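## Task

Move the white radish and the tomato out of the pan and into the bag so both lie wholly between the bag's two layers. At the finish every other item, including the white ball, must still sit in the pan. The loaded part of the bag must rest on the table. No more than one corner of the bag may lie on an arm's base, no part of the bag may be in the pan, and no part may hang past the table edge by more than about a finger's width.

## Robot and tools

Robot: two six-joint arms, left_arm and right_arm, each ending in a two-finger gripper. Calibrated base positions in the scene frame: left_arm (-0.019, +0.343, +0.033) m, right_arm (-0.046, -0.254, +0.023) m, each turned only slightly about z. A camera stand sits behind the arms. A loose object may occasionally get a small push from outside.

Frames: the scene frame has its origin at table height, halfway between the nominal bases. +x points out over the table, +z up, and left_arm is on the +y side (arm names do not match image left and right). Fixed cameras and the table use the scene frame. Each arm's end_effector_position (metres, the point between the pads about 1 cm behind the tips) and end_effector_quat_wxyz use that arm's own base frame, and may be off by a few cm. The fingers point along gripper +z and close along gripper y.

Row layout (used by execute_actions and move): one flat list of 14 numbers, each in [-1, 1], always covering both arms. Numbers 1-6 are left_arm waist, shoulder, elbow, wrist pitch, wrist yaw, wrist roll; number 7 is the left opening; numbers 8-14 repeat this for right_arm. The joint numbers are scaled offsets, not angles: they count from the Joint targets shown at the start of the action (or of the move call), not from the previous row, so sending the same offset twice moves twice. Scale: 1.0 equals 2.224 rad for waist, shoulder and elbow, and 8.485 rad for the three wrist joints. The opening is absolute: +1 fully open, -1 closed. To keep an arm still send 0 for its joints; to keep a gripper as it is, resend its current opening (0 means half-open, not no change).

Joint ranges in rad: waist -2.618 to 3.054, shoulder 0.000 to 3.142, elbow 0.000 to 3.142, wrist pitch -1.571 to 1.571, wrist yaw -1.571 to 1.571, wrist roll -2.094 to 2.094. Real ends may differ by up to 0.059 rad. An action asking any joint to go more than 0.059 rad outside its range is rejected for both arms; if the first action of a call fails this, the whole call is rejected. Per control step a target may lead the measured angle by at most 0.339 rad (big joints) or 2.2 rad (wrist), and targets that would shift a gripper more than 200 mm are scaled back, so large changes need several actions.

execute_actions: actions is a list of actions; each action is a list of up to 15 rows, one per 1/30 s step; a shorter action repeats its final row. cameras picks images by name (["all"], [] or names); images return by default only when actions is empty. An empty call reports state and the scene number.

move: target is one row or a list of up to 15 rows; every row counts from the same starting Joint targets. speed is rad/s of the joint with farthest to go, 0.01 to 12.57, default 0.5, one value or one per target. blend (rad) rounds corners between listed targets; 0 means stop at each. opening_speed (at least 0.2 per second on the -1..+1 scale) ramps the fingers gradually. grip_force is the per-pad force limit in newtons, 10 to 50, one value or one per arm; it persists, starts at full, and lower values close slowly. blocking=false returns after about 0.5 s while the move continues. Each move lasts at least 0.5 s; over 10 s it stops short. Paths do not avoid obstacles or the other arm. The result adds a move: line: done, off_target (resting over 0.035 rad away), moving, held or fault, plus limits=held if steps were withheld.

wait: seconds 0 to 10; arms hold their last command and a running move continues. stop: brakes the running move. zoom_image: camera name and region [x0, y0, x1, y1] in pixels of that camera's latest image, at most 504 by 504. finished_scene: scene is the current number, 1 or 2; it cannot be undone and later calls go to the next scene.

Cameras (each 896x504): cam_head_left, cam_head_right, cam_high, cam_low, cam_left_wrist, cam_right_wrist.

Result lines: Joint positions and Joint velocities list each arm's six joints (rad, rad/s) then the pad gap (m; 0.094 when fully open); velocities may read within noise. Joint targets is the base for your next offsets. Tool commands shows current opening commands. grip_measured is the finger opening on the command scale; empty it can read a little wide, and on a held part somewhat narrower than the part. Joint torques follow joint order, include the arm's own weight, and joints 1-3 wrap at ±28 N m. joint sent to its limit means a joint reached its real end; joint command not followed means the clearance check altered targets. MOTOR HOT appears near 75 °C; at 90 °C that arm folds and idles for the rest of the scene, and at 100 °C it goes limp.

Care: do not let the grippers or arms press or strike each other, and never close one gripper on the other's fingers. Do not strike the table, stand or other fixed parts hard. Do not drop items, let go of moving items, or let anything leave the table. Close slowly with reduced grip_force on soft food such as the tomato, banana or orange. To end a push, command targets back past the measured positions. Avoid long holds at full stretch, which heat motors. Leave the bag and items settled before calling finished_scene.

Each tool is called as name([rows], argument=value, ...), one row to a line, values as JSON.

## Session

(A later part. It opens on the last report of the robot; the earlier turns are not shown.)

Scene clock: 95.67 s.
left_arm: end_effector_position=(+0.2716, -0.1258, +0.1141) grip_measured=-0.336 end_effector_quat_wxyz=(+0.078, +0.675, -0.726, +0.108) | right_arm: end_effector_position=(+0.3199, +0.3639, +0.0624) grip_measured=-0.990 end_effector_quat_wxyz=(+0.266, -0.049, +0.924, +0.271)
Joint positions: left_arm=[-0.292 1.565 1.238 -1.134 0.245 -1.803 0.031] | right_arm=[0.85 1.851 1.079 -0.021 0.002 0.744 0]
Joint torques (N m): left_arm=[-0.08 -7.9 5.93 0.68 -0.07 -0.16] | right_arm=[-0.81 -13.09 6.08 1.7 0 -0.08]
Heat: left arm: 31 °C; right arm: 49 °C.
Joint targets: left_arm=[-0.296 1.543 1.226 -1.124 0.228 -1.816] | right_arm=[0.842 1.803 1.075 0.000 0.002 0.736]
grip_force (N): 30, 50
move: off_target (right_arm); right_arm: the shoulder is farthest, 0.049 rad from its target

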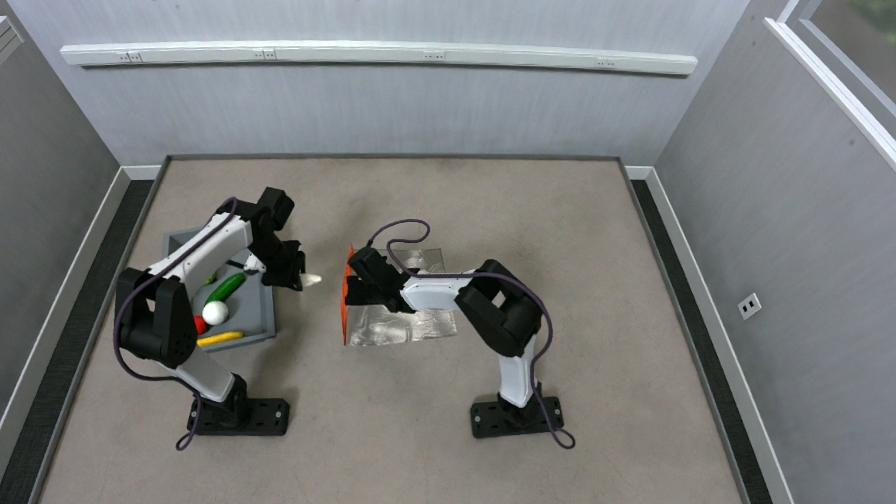

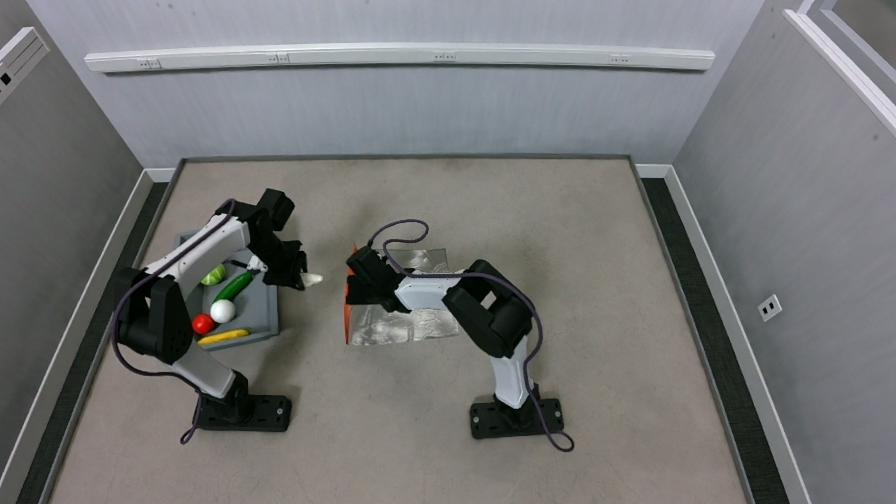

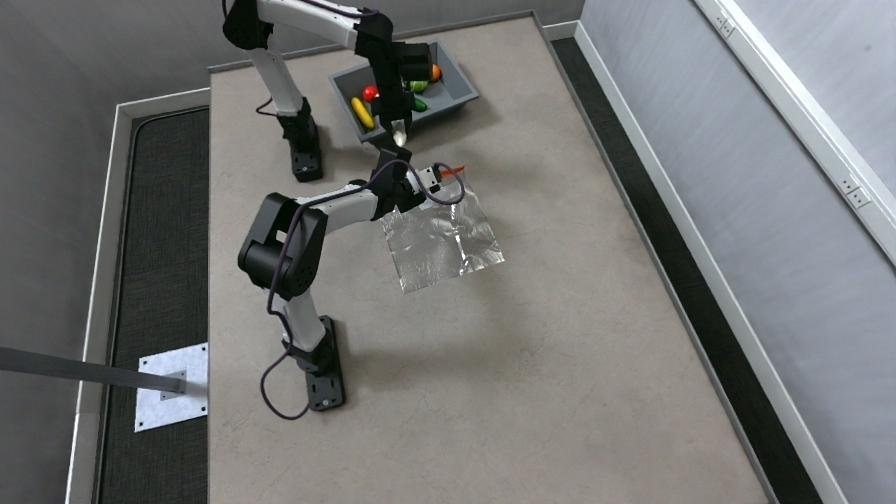

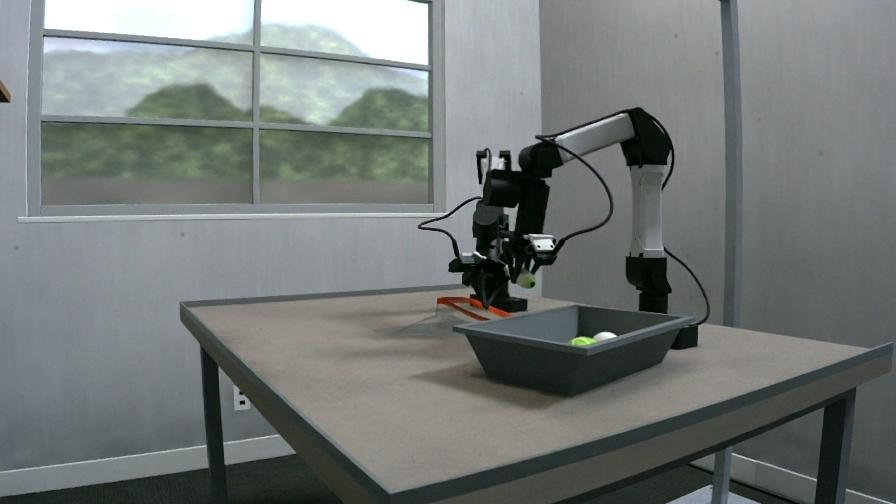

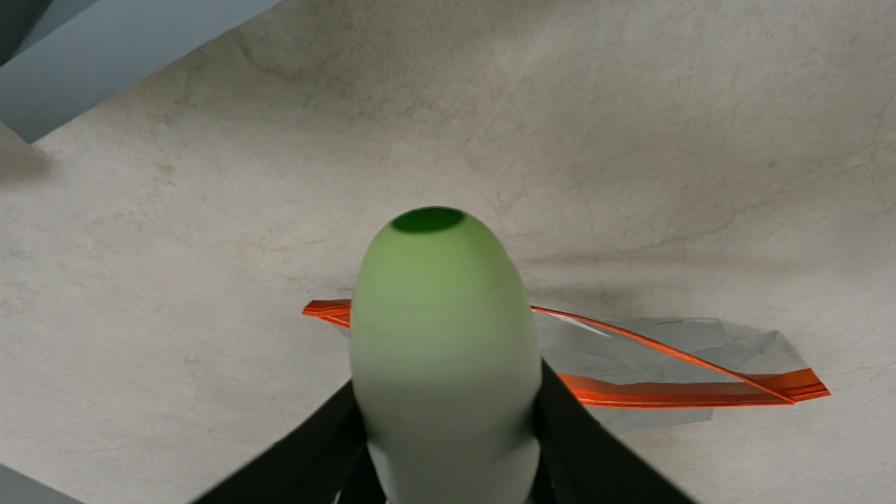

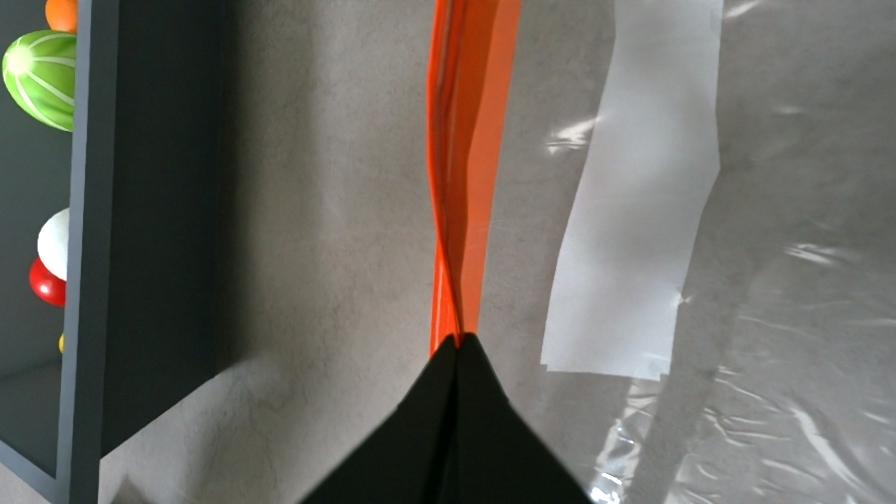

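move(target=[0,0,0,0,0,0,-0.6,-0.0688,0.1156,0.2068,-0.0707,-0.0539,0.0118,-1], speed=0.25, cameras=["cam_left_wrist","cam_low","cam_right_wrist","cam_high"])

zoom_image(camera="cam_low", region=[360, 210, 560, 350])

Scene clock: 100.33 s.
left_arm: end_effector_position=(+0.2717, -0.1258, +0.1141) grip_measured=-0.336 end_effector_quat_wxyz=(+0.078, +0.675, -0.726, +0.108) | right_arm: end_effector_position=(+0.3203, +0.3634, +0.0649) grip_measured=-0.990 end_effector_quat_wxyz=(+0.004, +0.017, +0.954, +0.300)
Joint positions: left_arm=[-0.292 1.565 1.238 -1.133 0.245 -1.803 0.031] | right_arm=[0.694 2.043 1.506 -0.599 -0.443 0.829 0]
Joint torques (N m): left_arm=[-0.06 -7.9 5.94 0.67 -0.09 -0.15] | right_arm=[-0.43 -8.92 9.31 0.99 -0.31 0.05]
Heat: left arm: 31 °C; right arm: 48 °C.
Joint targets: left_arm=[-0.296 1.543 1.226 -1.124 0.228 -1.816] | right_arm=[0.689 2.060 1.535 -0.600 -0.455 0.836]
grip_force (N): 30, 50
move: done
Images, in order (width x height): cam_high 896x504, cam_low 896x504, cam_left_wrist 896x504, cam_right_wrist 896x504.

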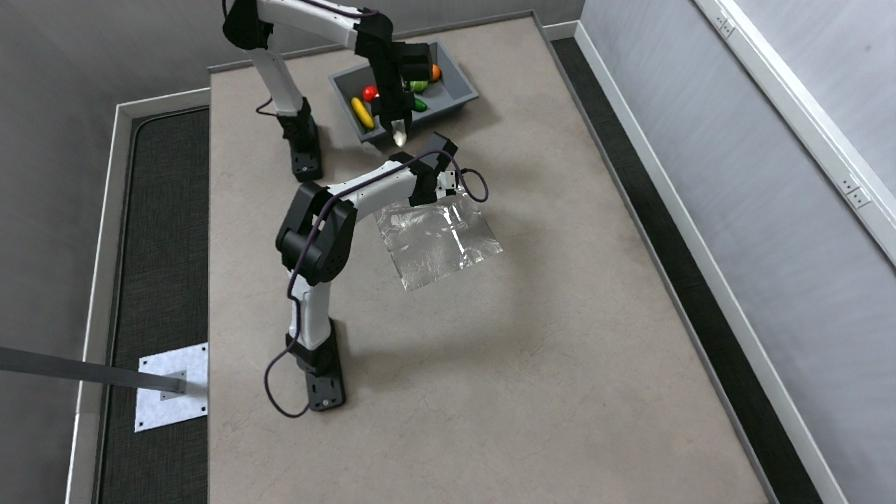

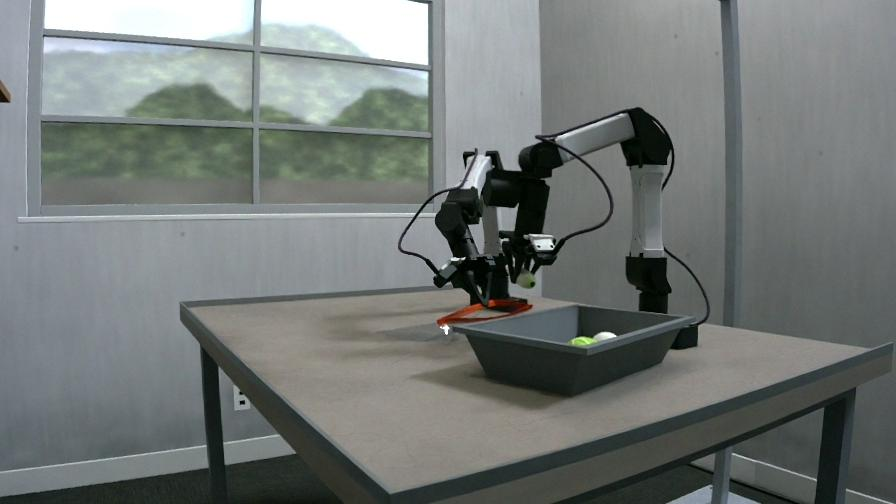

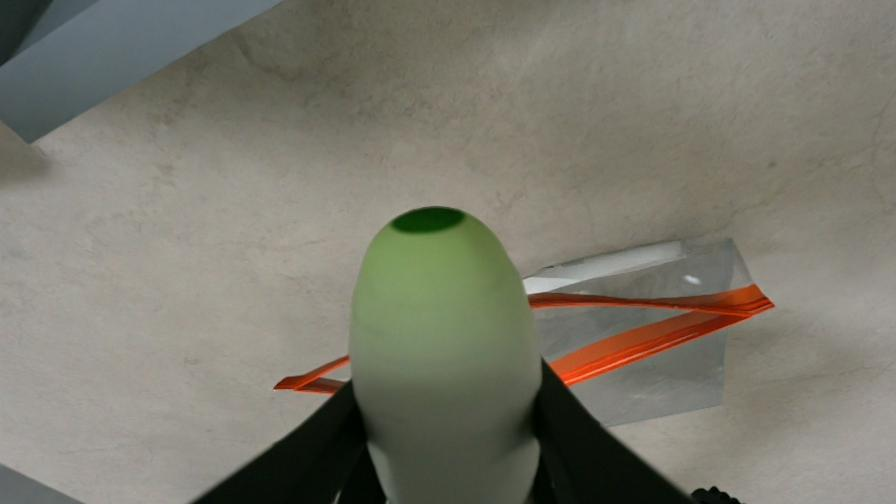

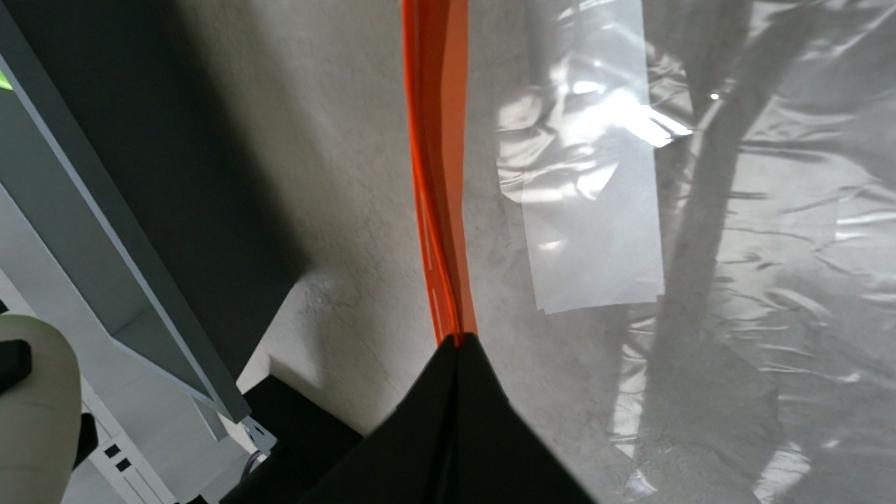

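Scaled by 2.520 from the camera's 896x504 image, which has a finer 1280x720 frame.

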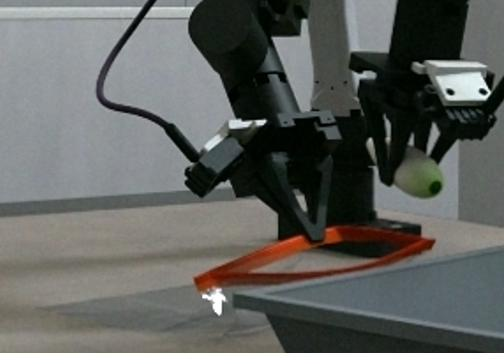

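move(target=[0.009,0.1268,-0.0175,0.0335,0.0008,-0.0111,-0.6,0,0,0,0,0,0,-1], speed=0.3, cameras=["cam_left_wrist","cam_low","cam_right_wrist","cam_head_left"])

zoom_image(camera="cam_low", region=[360, 210, 560, 350])

zoom_image(camera="cam_head_left", region=[260, 200, 420, 360])

Scene clock: 102.97 s.
left_arm: end_effector_position=(+0.3176, -0.1361, +0.0354) grip_measured=-0.336 end_effector_quat_wxyz=(+0.084, +0.712, -0.690, +0.102) | right_arm: end_effector_position=(+0.3202, +0.3634, +0.0649) grip_measured=-0.990 end_effector_quat_wxyz=(+0.004, +0.017, +0.954, +0.300)
Joint positions: left_arm=[-0.282 1.812 1.195 -0.849 0.245 -1.898 0.031] | right_arm=[0.694 2.043 1.506 -0.599 -0.444 0.829 0]
Joint torques (N m): left_arm=[0.73 -7.06 5.81 0.65 -0.01 -0.17] | right_arm=[-0.43 -8.92 9.32 0.98 -0.31 0.09]
Heat: left arm: 31 °C; right arm: 48 °C.
Joint targets: left_arm=[-0.276 1.825 1.186 -0.840 0.235 -1.910] | right_arm=[0.689 2.060 1.535 -0.600 -0.455 0.836]
grip_force (N): 30, 50
move: done
Images, in order (width x height): cam_head_left 896x504, cam_low 896x504, cam_left_wrist 896x504, cam_right_wrist 896x504.

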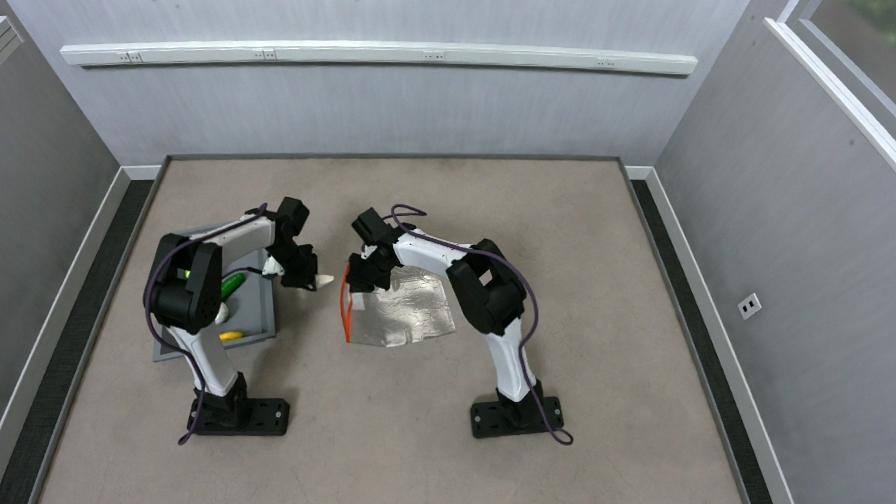

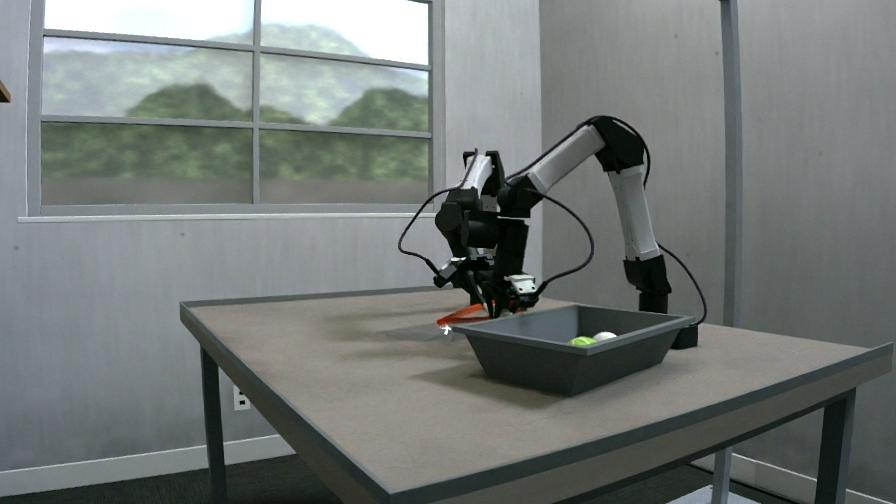

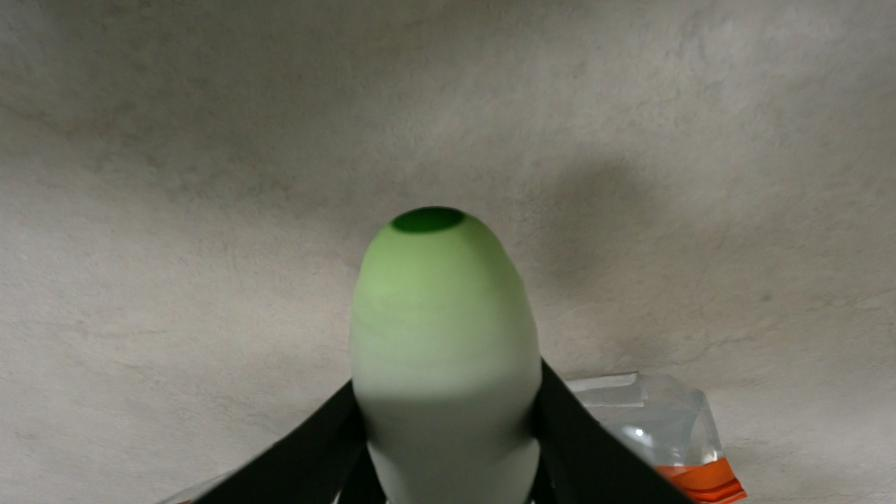

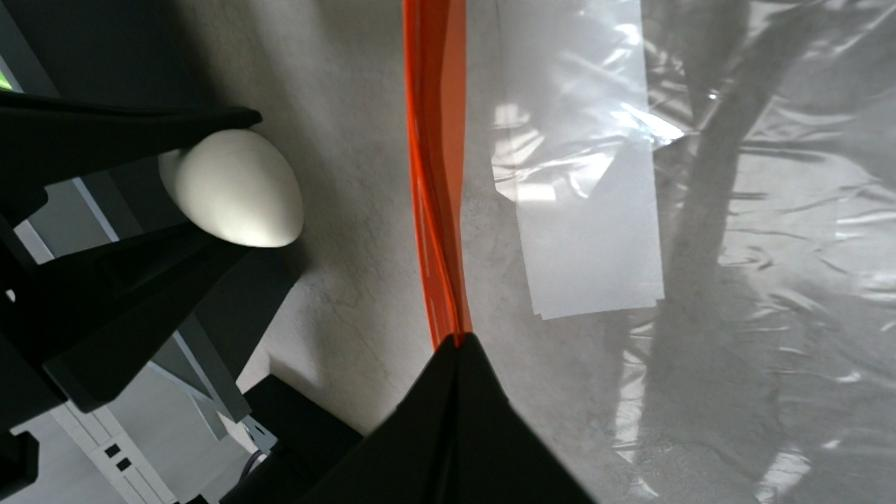

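Scaled by 2.520 from the camera's 896x504 image, which has a finer 1280x720 frame.

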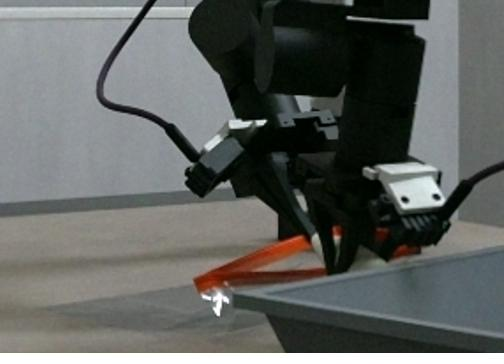

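Scaled by 3.150 from the camera's 896x504 image, which has a finer 1280x720 frame.

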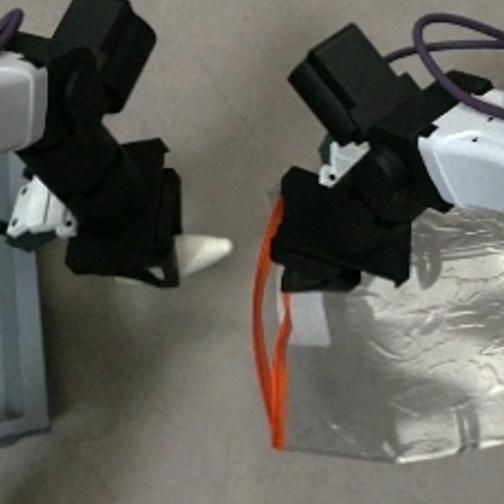

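move([
  [-0.0364,0.0364,0.0342,-0.0071,-0.0194,-0.0059,-0.6,0,0,0,0,0,0,-1],
  [-0.0762,0.0621,0.0697,-0.0094,-0.0194,-0.0118,-0.6,0,0,0,0,0,0,-1],
], speed=0.2, cameras=["cam_left_wrist","cam_low","cam_right_wrist","cam_head_left"])

zoom_image(camera="cam_low", region=[400, 240, 540, 350])

zoom_image(camera="cam_head_left", region=[260, 200, 420, 360])

Scene clock: 106.37 s.
left_arm: end_effector_position=(+0.3197, -0.1680, +0.0182) grip_measured=-0.336 end_effector_quat_wxyz=(+0.032, +0.700, -0.713, +0.035) | right_arm: end_effector_position=(+0.3200, +0.3632, +0.0648) grip_measured=-0.990 end_effector_quat_wxyz=(+0.003, +0.018, +0.954, +0.300)
Joint positions: left_arm=[-0.443 1.944 1.322 -0.906 0.085 -1.998 0.031] | right_arm=[0.694 2.043 1.506 -0.6 -0.444 0.83 0]
Joint torques (N m): left_arm=[-0.01 -7.53 8.47 0.24 -0.15 -0.18] | right_arm=[-0.43 -8.92 9.32 1 -0.31 0.08]
Heat: left arm: 31 °C; right arm: 47 °C.
Joint targets: left_arm=[-0.445 1.963 1.342 -0.919 0.071 -2.010] | right_arm=[0.689 2.060 1.535 -0.600 -0.455 0.836]
grip_force (N): 30, 50
move: done
Images, in order (width x height): cam_head_left 896x504, cam_low 896x504, cam_left_wrist 896x504, cam_right_wrist 896x504.

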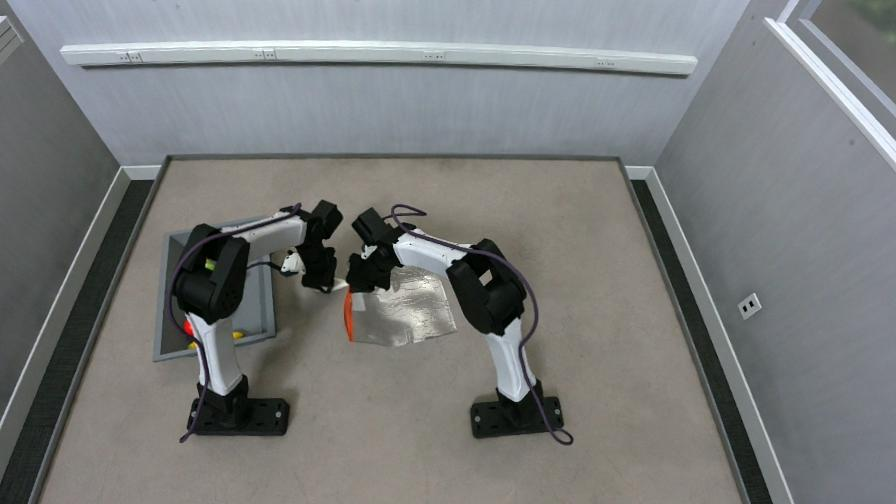

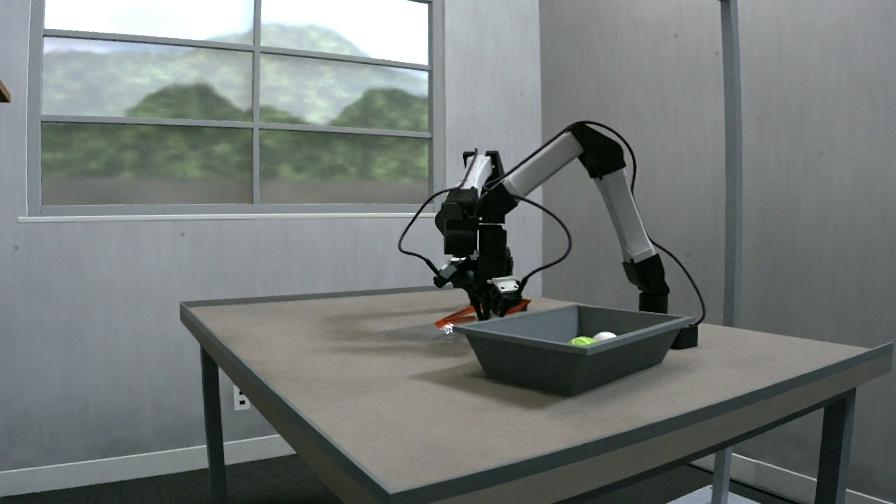

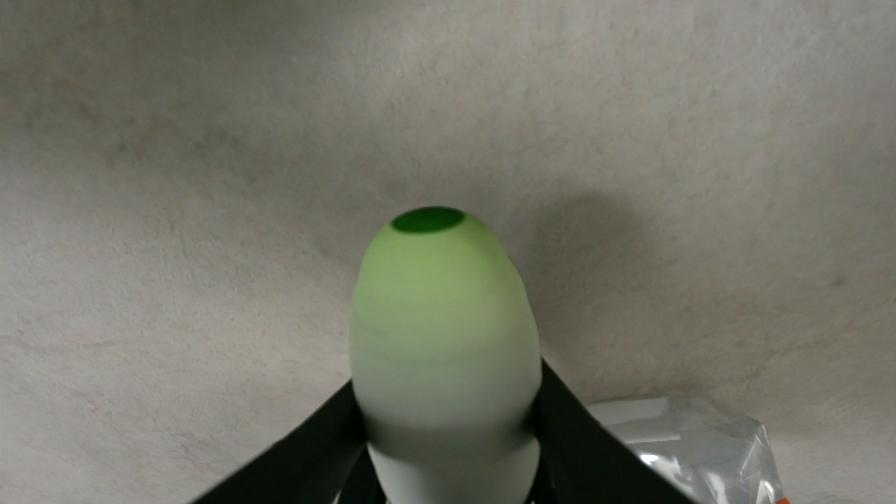

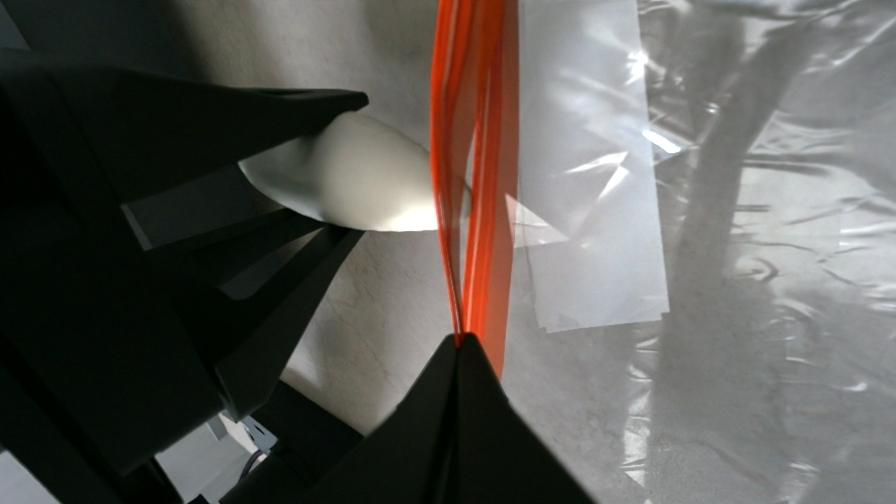

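Scaled by 3.600 from the camera's 896x504 image, which has a finer 1280x720 frame.

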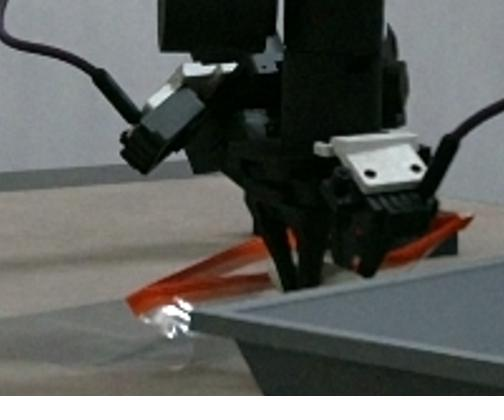

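Scaled by 3.150 from the camera's 896x504 image, which has a finer 1280x720 frame.

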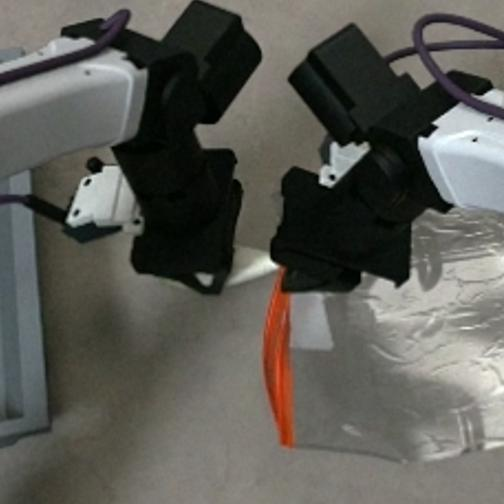

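execute_actions(actions=[])

zoom_image(camera="cam_low", region=[360, 210, 560, 350])

zoom_image(camera="cam_head_left", region=[220, 200, 460, 400])

Scene clock: 108.27 s.
left_arm: end_effector_position=(+0.3196, -0.1679, +0.0182) grip_measured=-0.336 end_effector_quat_wxyz=(+0.032, +0.700, -0.713, +0.034) | right_arm: end_effector_position=(+0.3200, +0.3632, +0.0648) grip_measured=-0.990 end_effector_quat_wxyz=(+0.003, +0.018, +0.954, +0.300)
Joint positions: left_arm=[-0.443 1.944 1.322 -0.907 0.085 -1.998 0.031] | right_arm=[0.694 2.043 1.506 -0.6 -0.444 0.83 0]
Joint velocities: within noise
Joint torques (N m): left_arm=[0.05 -7.53 8.44 0.24 -0.14 -0.15] | right_arm=[-0.43 -8.92 9.31 1 -0.3 0.09]
Heat: left arm: 31 °C; right arm: 46 °C.
Joint targets: left_arm=[-0.445 1.963 1.342 -0.920 0.071 -2.010] | right_arm=[0.689 2.060 1.535 -0.600 -0.455 0.836]
Tool commands: left_gripper/opening=-0.6 right_gripper/opening=-1.0
grip_force (N): 30, 50

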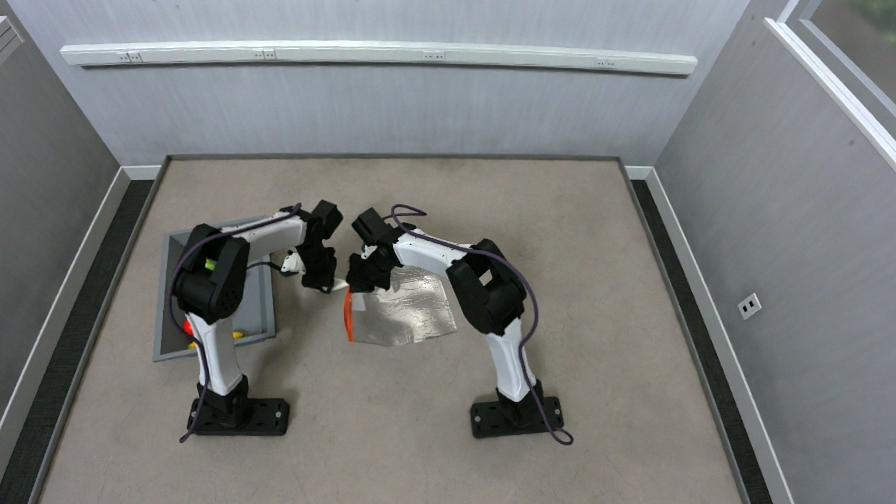

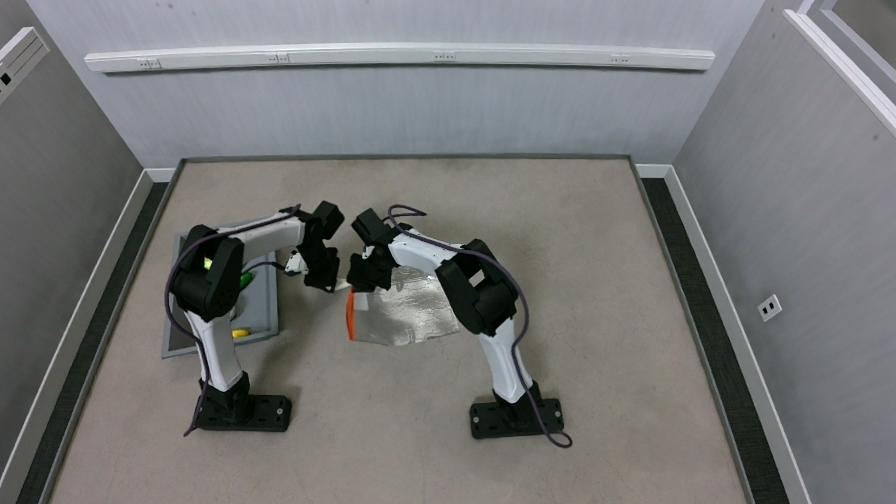

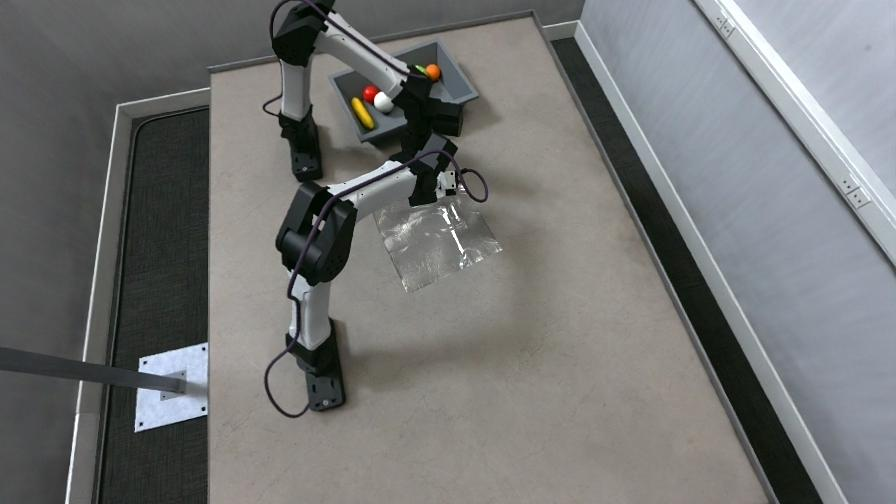

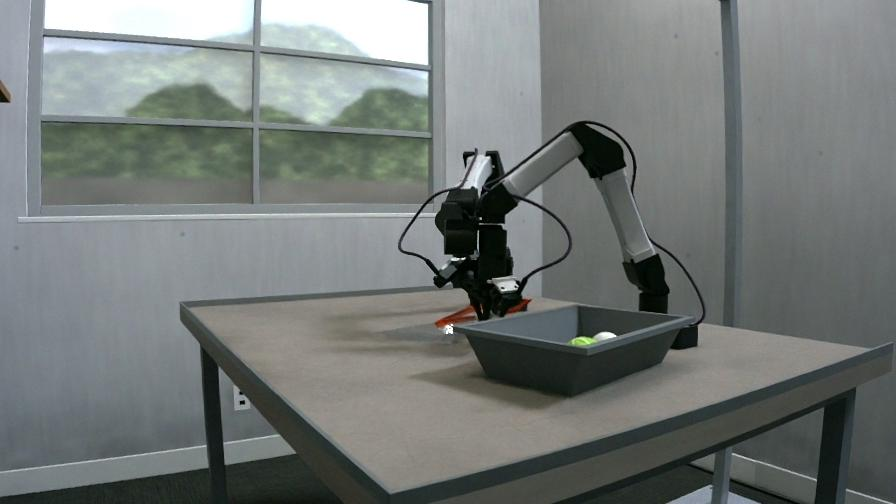

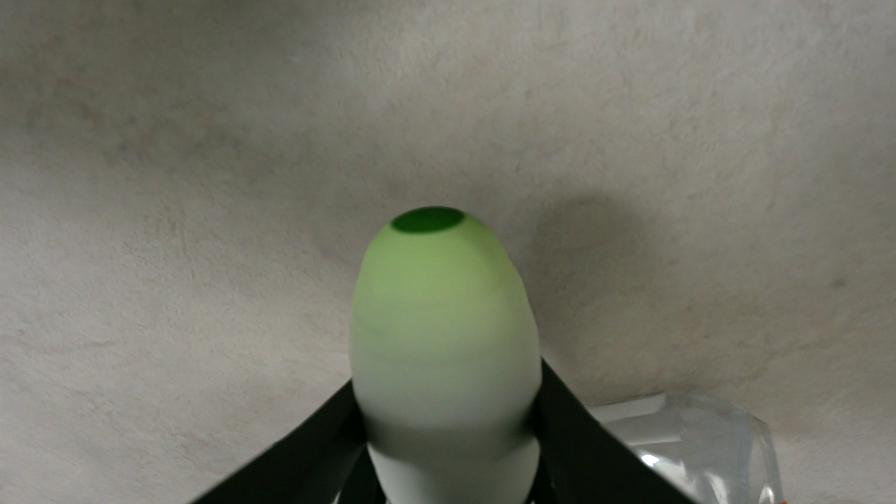

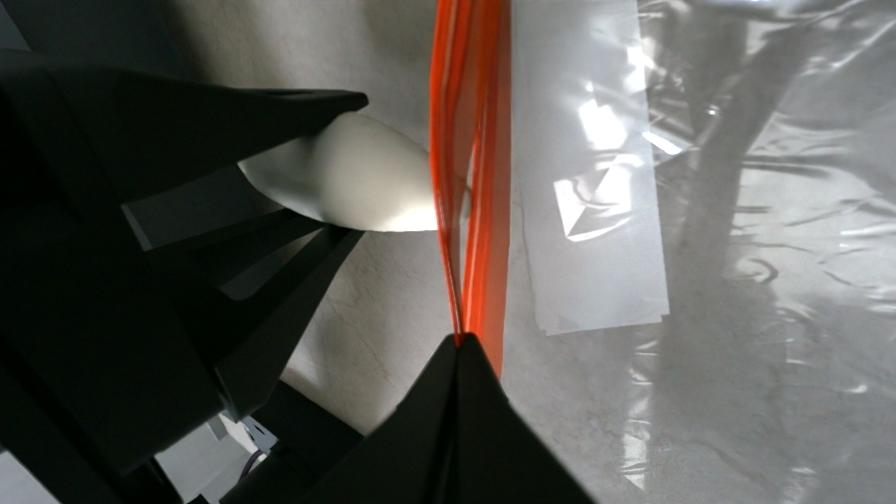

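Scaled by 2.520 from the camera's 896x504 image, which has a finer 1280x720 frame.

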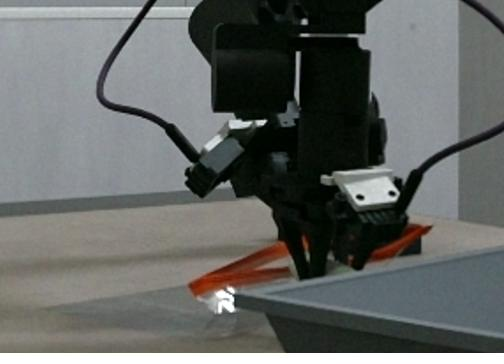

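Scaled by 2.100 from the camera's 896x504 image, which has a finer 1280x720 frame.

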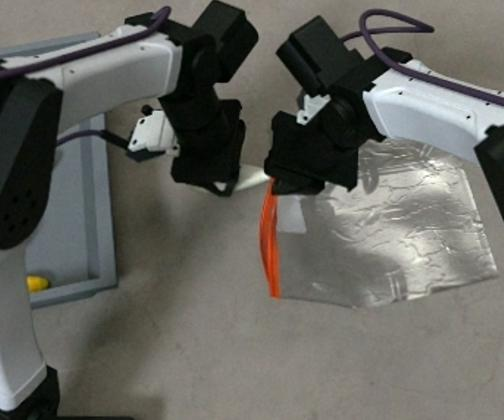

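zoom_image(camera="cam_right_wrist", region=[400, 130, 540, 270])

zoom_image(camera="cam_left_wrist", region=[540, 330, 840, 504])

Scaled by 3.600 from the camera's 896x504 image, which has a finer 1280x720 frame.

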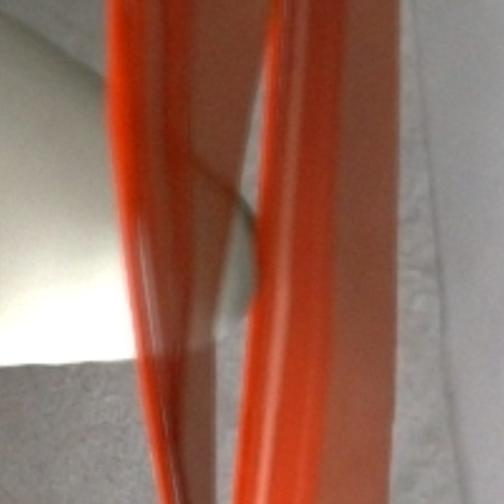

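Scaled by 1.680 from the camera's 896x504 image, which has a finer 1280x720 frame.

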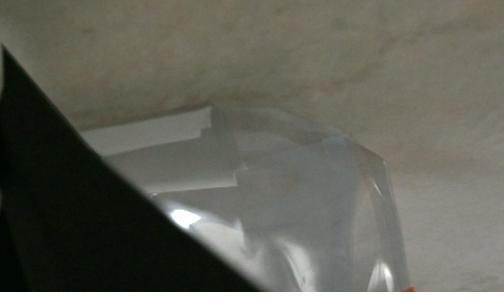

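move([
  [0.0396,-0.0256,-0.036,0.0024,0,0.0048,-0.6,0,0,0,0,0,0,-1],
  [0.0652,-0.0459,-0.0054,-0.011,0,0.013,-0.6,0,0,0,0,0,0,-1],
  [0.0652,-0.0459,-0.0054,-0.011,0,0.013,-0.6,0.0181,0.0491,0.0083,0.0107,0,0.0024,-1],
  [0.0652,-0.0459,-0.0054,-0.011,0,0.013,-0.6,0.0116,-0.0022,0.0324,-0.0035,0,0.0015,-1],
], speed=0.35, blend=[0.04,0.02,0.01,0], cameras=["cam_right_wrist","cam_left_wrist","cam_low"])

zoom_image(camera="cam_low", region=[360, 210, 560, 350])

Scene clock: 113.50 s.
left_arm: end_effector_position=(+0.3196, -0.1158, +0.0353) grip_measured=-0.336 end_effector_quat_wxyz=(+0.037, +0.719, -0.693, +0.018) | right_arm: end_effector_position=(+0.3196, +0.3805, +0.0612) grip_measured=-0.990 end_effector_quat_wxyz=(-0.007, +0.014, +0.955, +0.298)
Joint positions: left_arm=[-0.305 1.884 1.313 -1 0.083 -1.913 0.031] | right_arm=[0.721 2.102 1.583 -0.628 -0.446 0.847 0]
Joint torques (N m): left_arm=[0.58 -10.35 8.16 0.16 -0.14 0.07] | right_arm=[-0.54 -14.99 8.79 0.95 -0.29 0.04]
Heat: left arm: 31 °C; right arm: 46 °C.
Joint targets: left_arm=[-0.300 1.861 1.329 -1.013 0.070 -1.900] | right_arm=[0.715 2.055 1.607 -0.629 -0.455 0.849]
grip_force (N): 30, 50
move: off_target (right_arm); right_arm: the shoulder is farthest, 0.047 rad from its target
Images, in order (width x height): cam_low 896x504, cam_left_wrist 896x504, cam_right_wrist 896x504.

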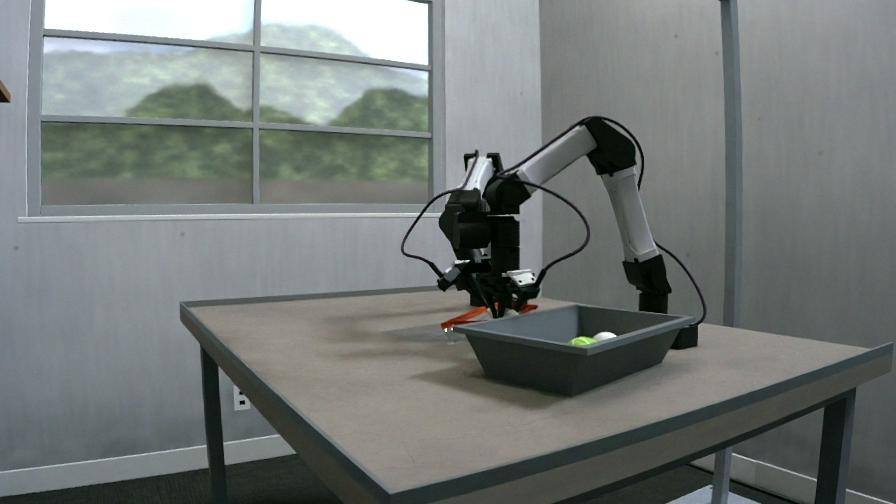

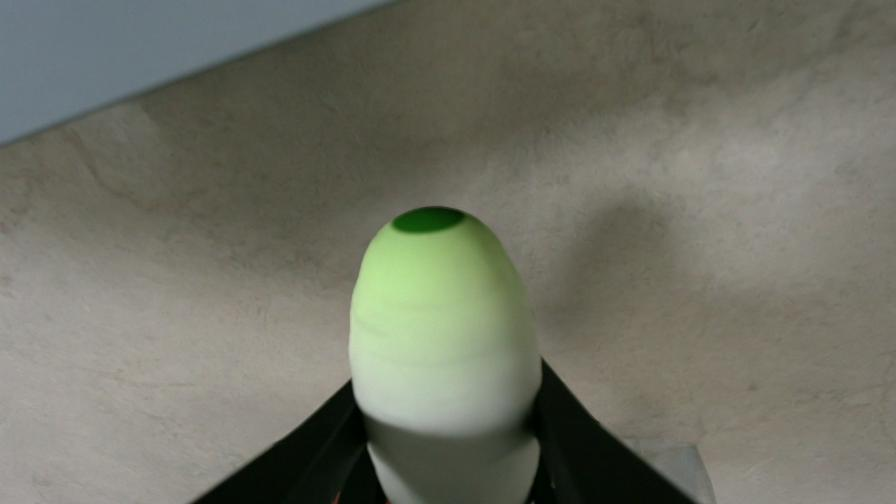

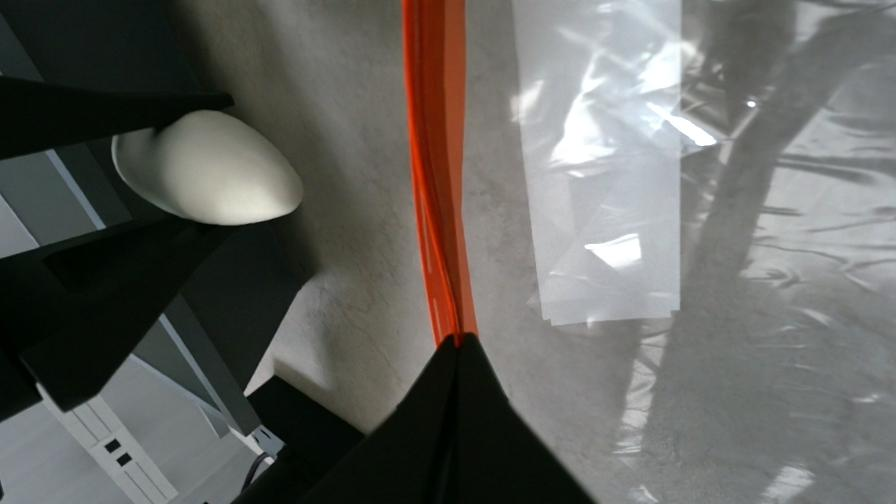

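Scaled by 2.520 from the camera's 896x504 image, which has a finer 1280x720 frame.

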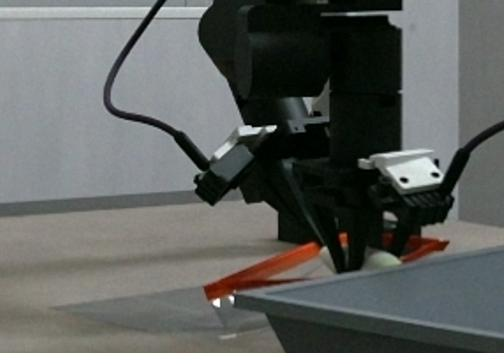

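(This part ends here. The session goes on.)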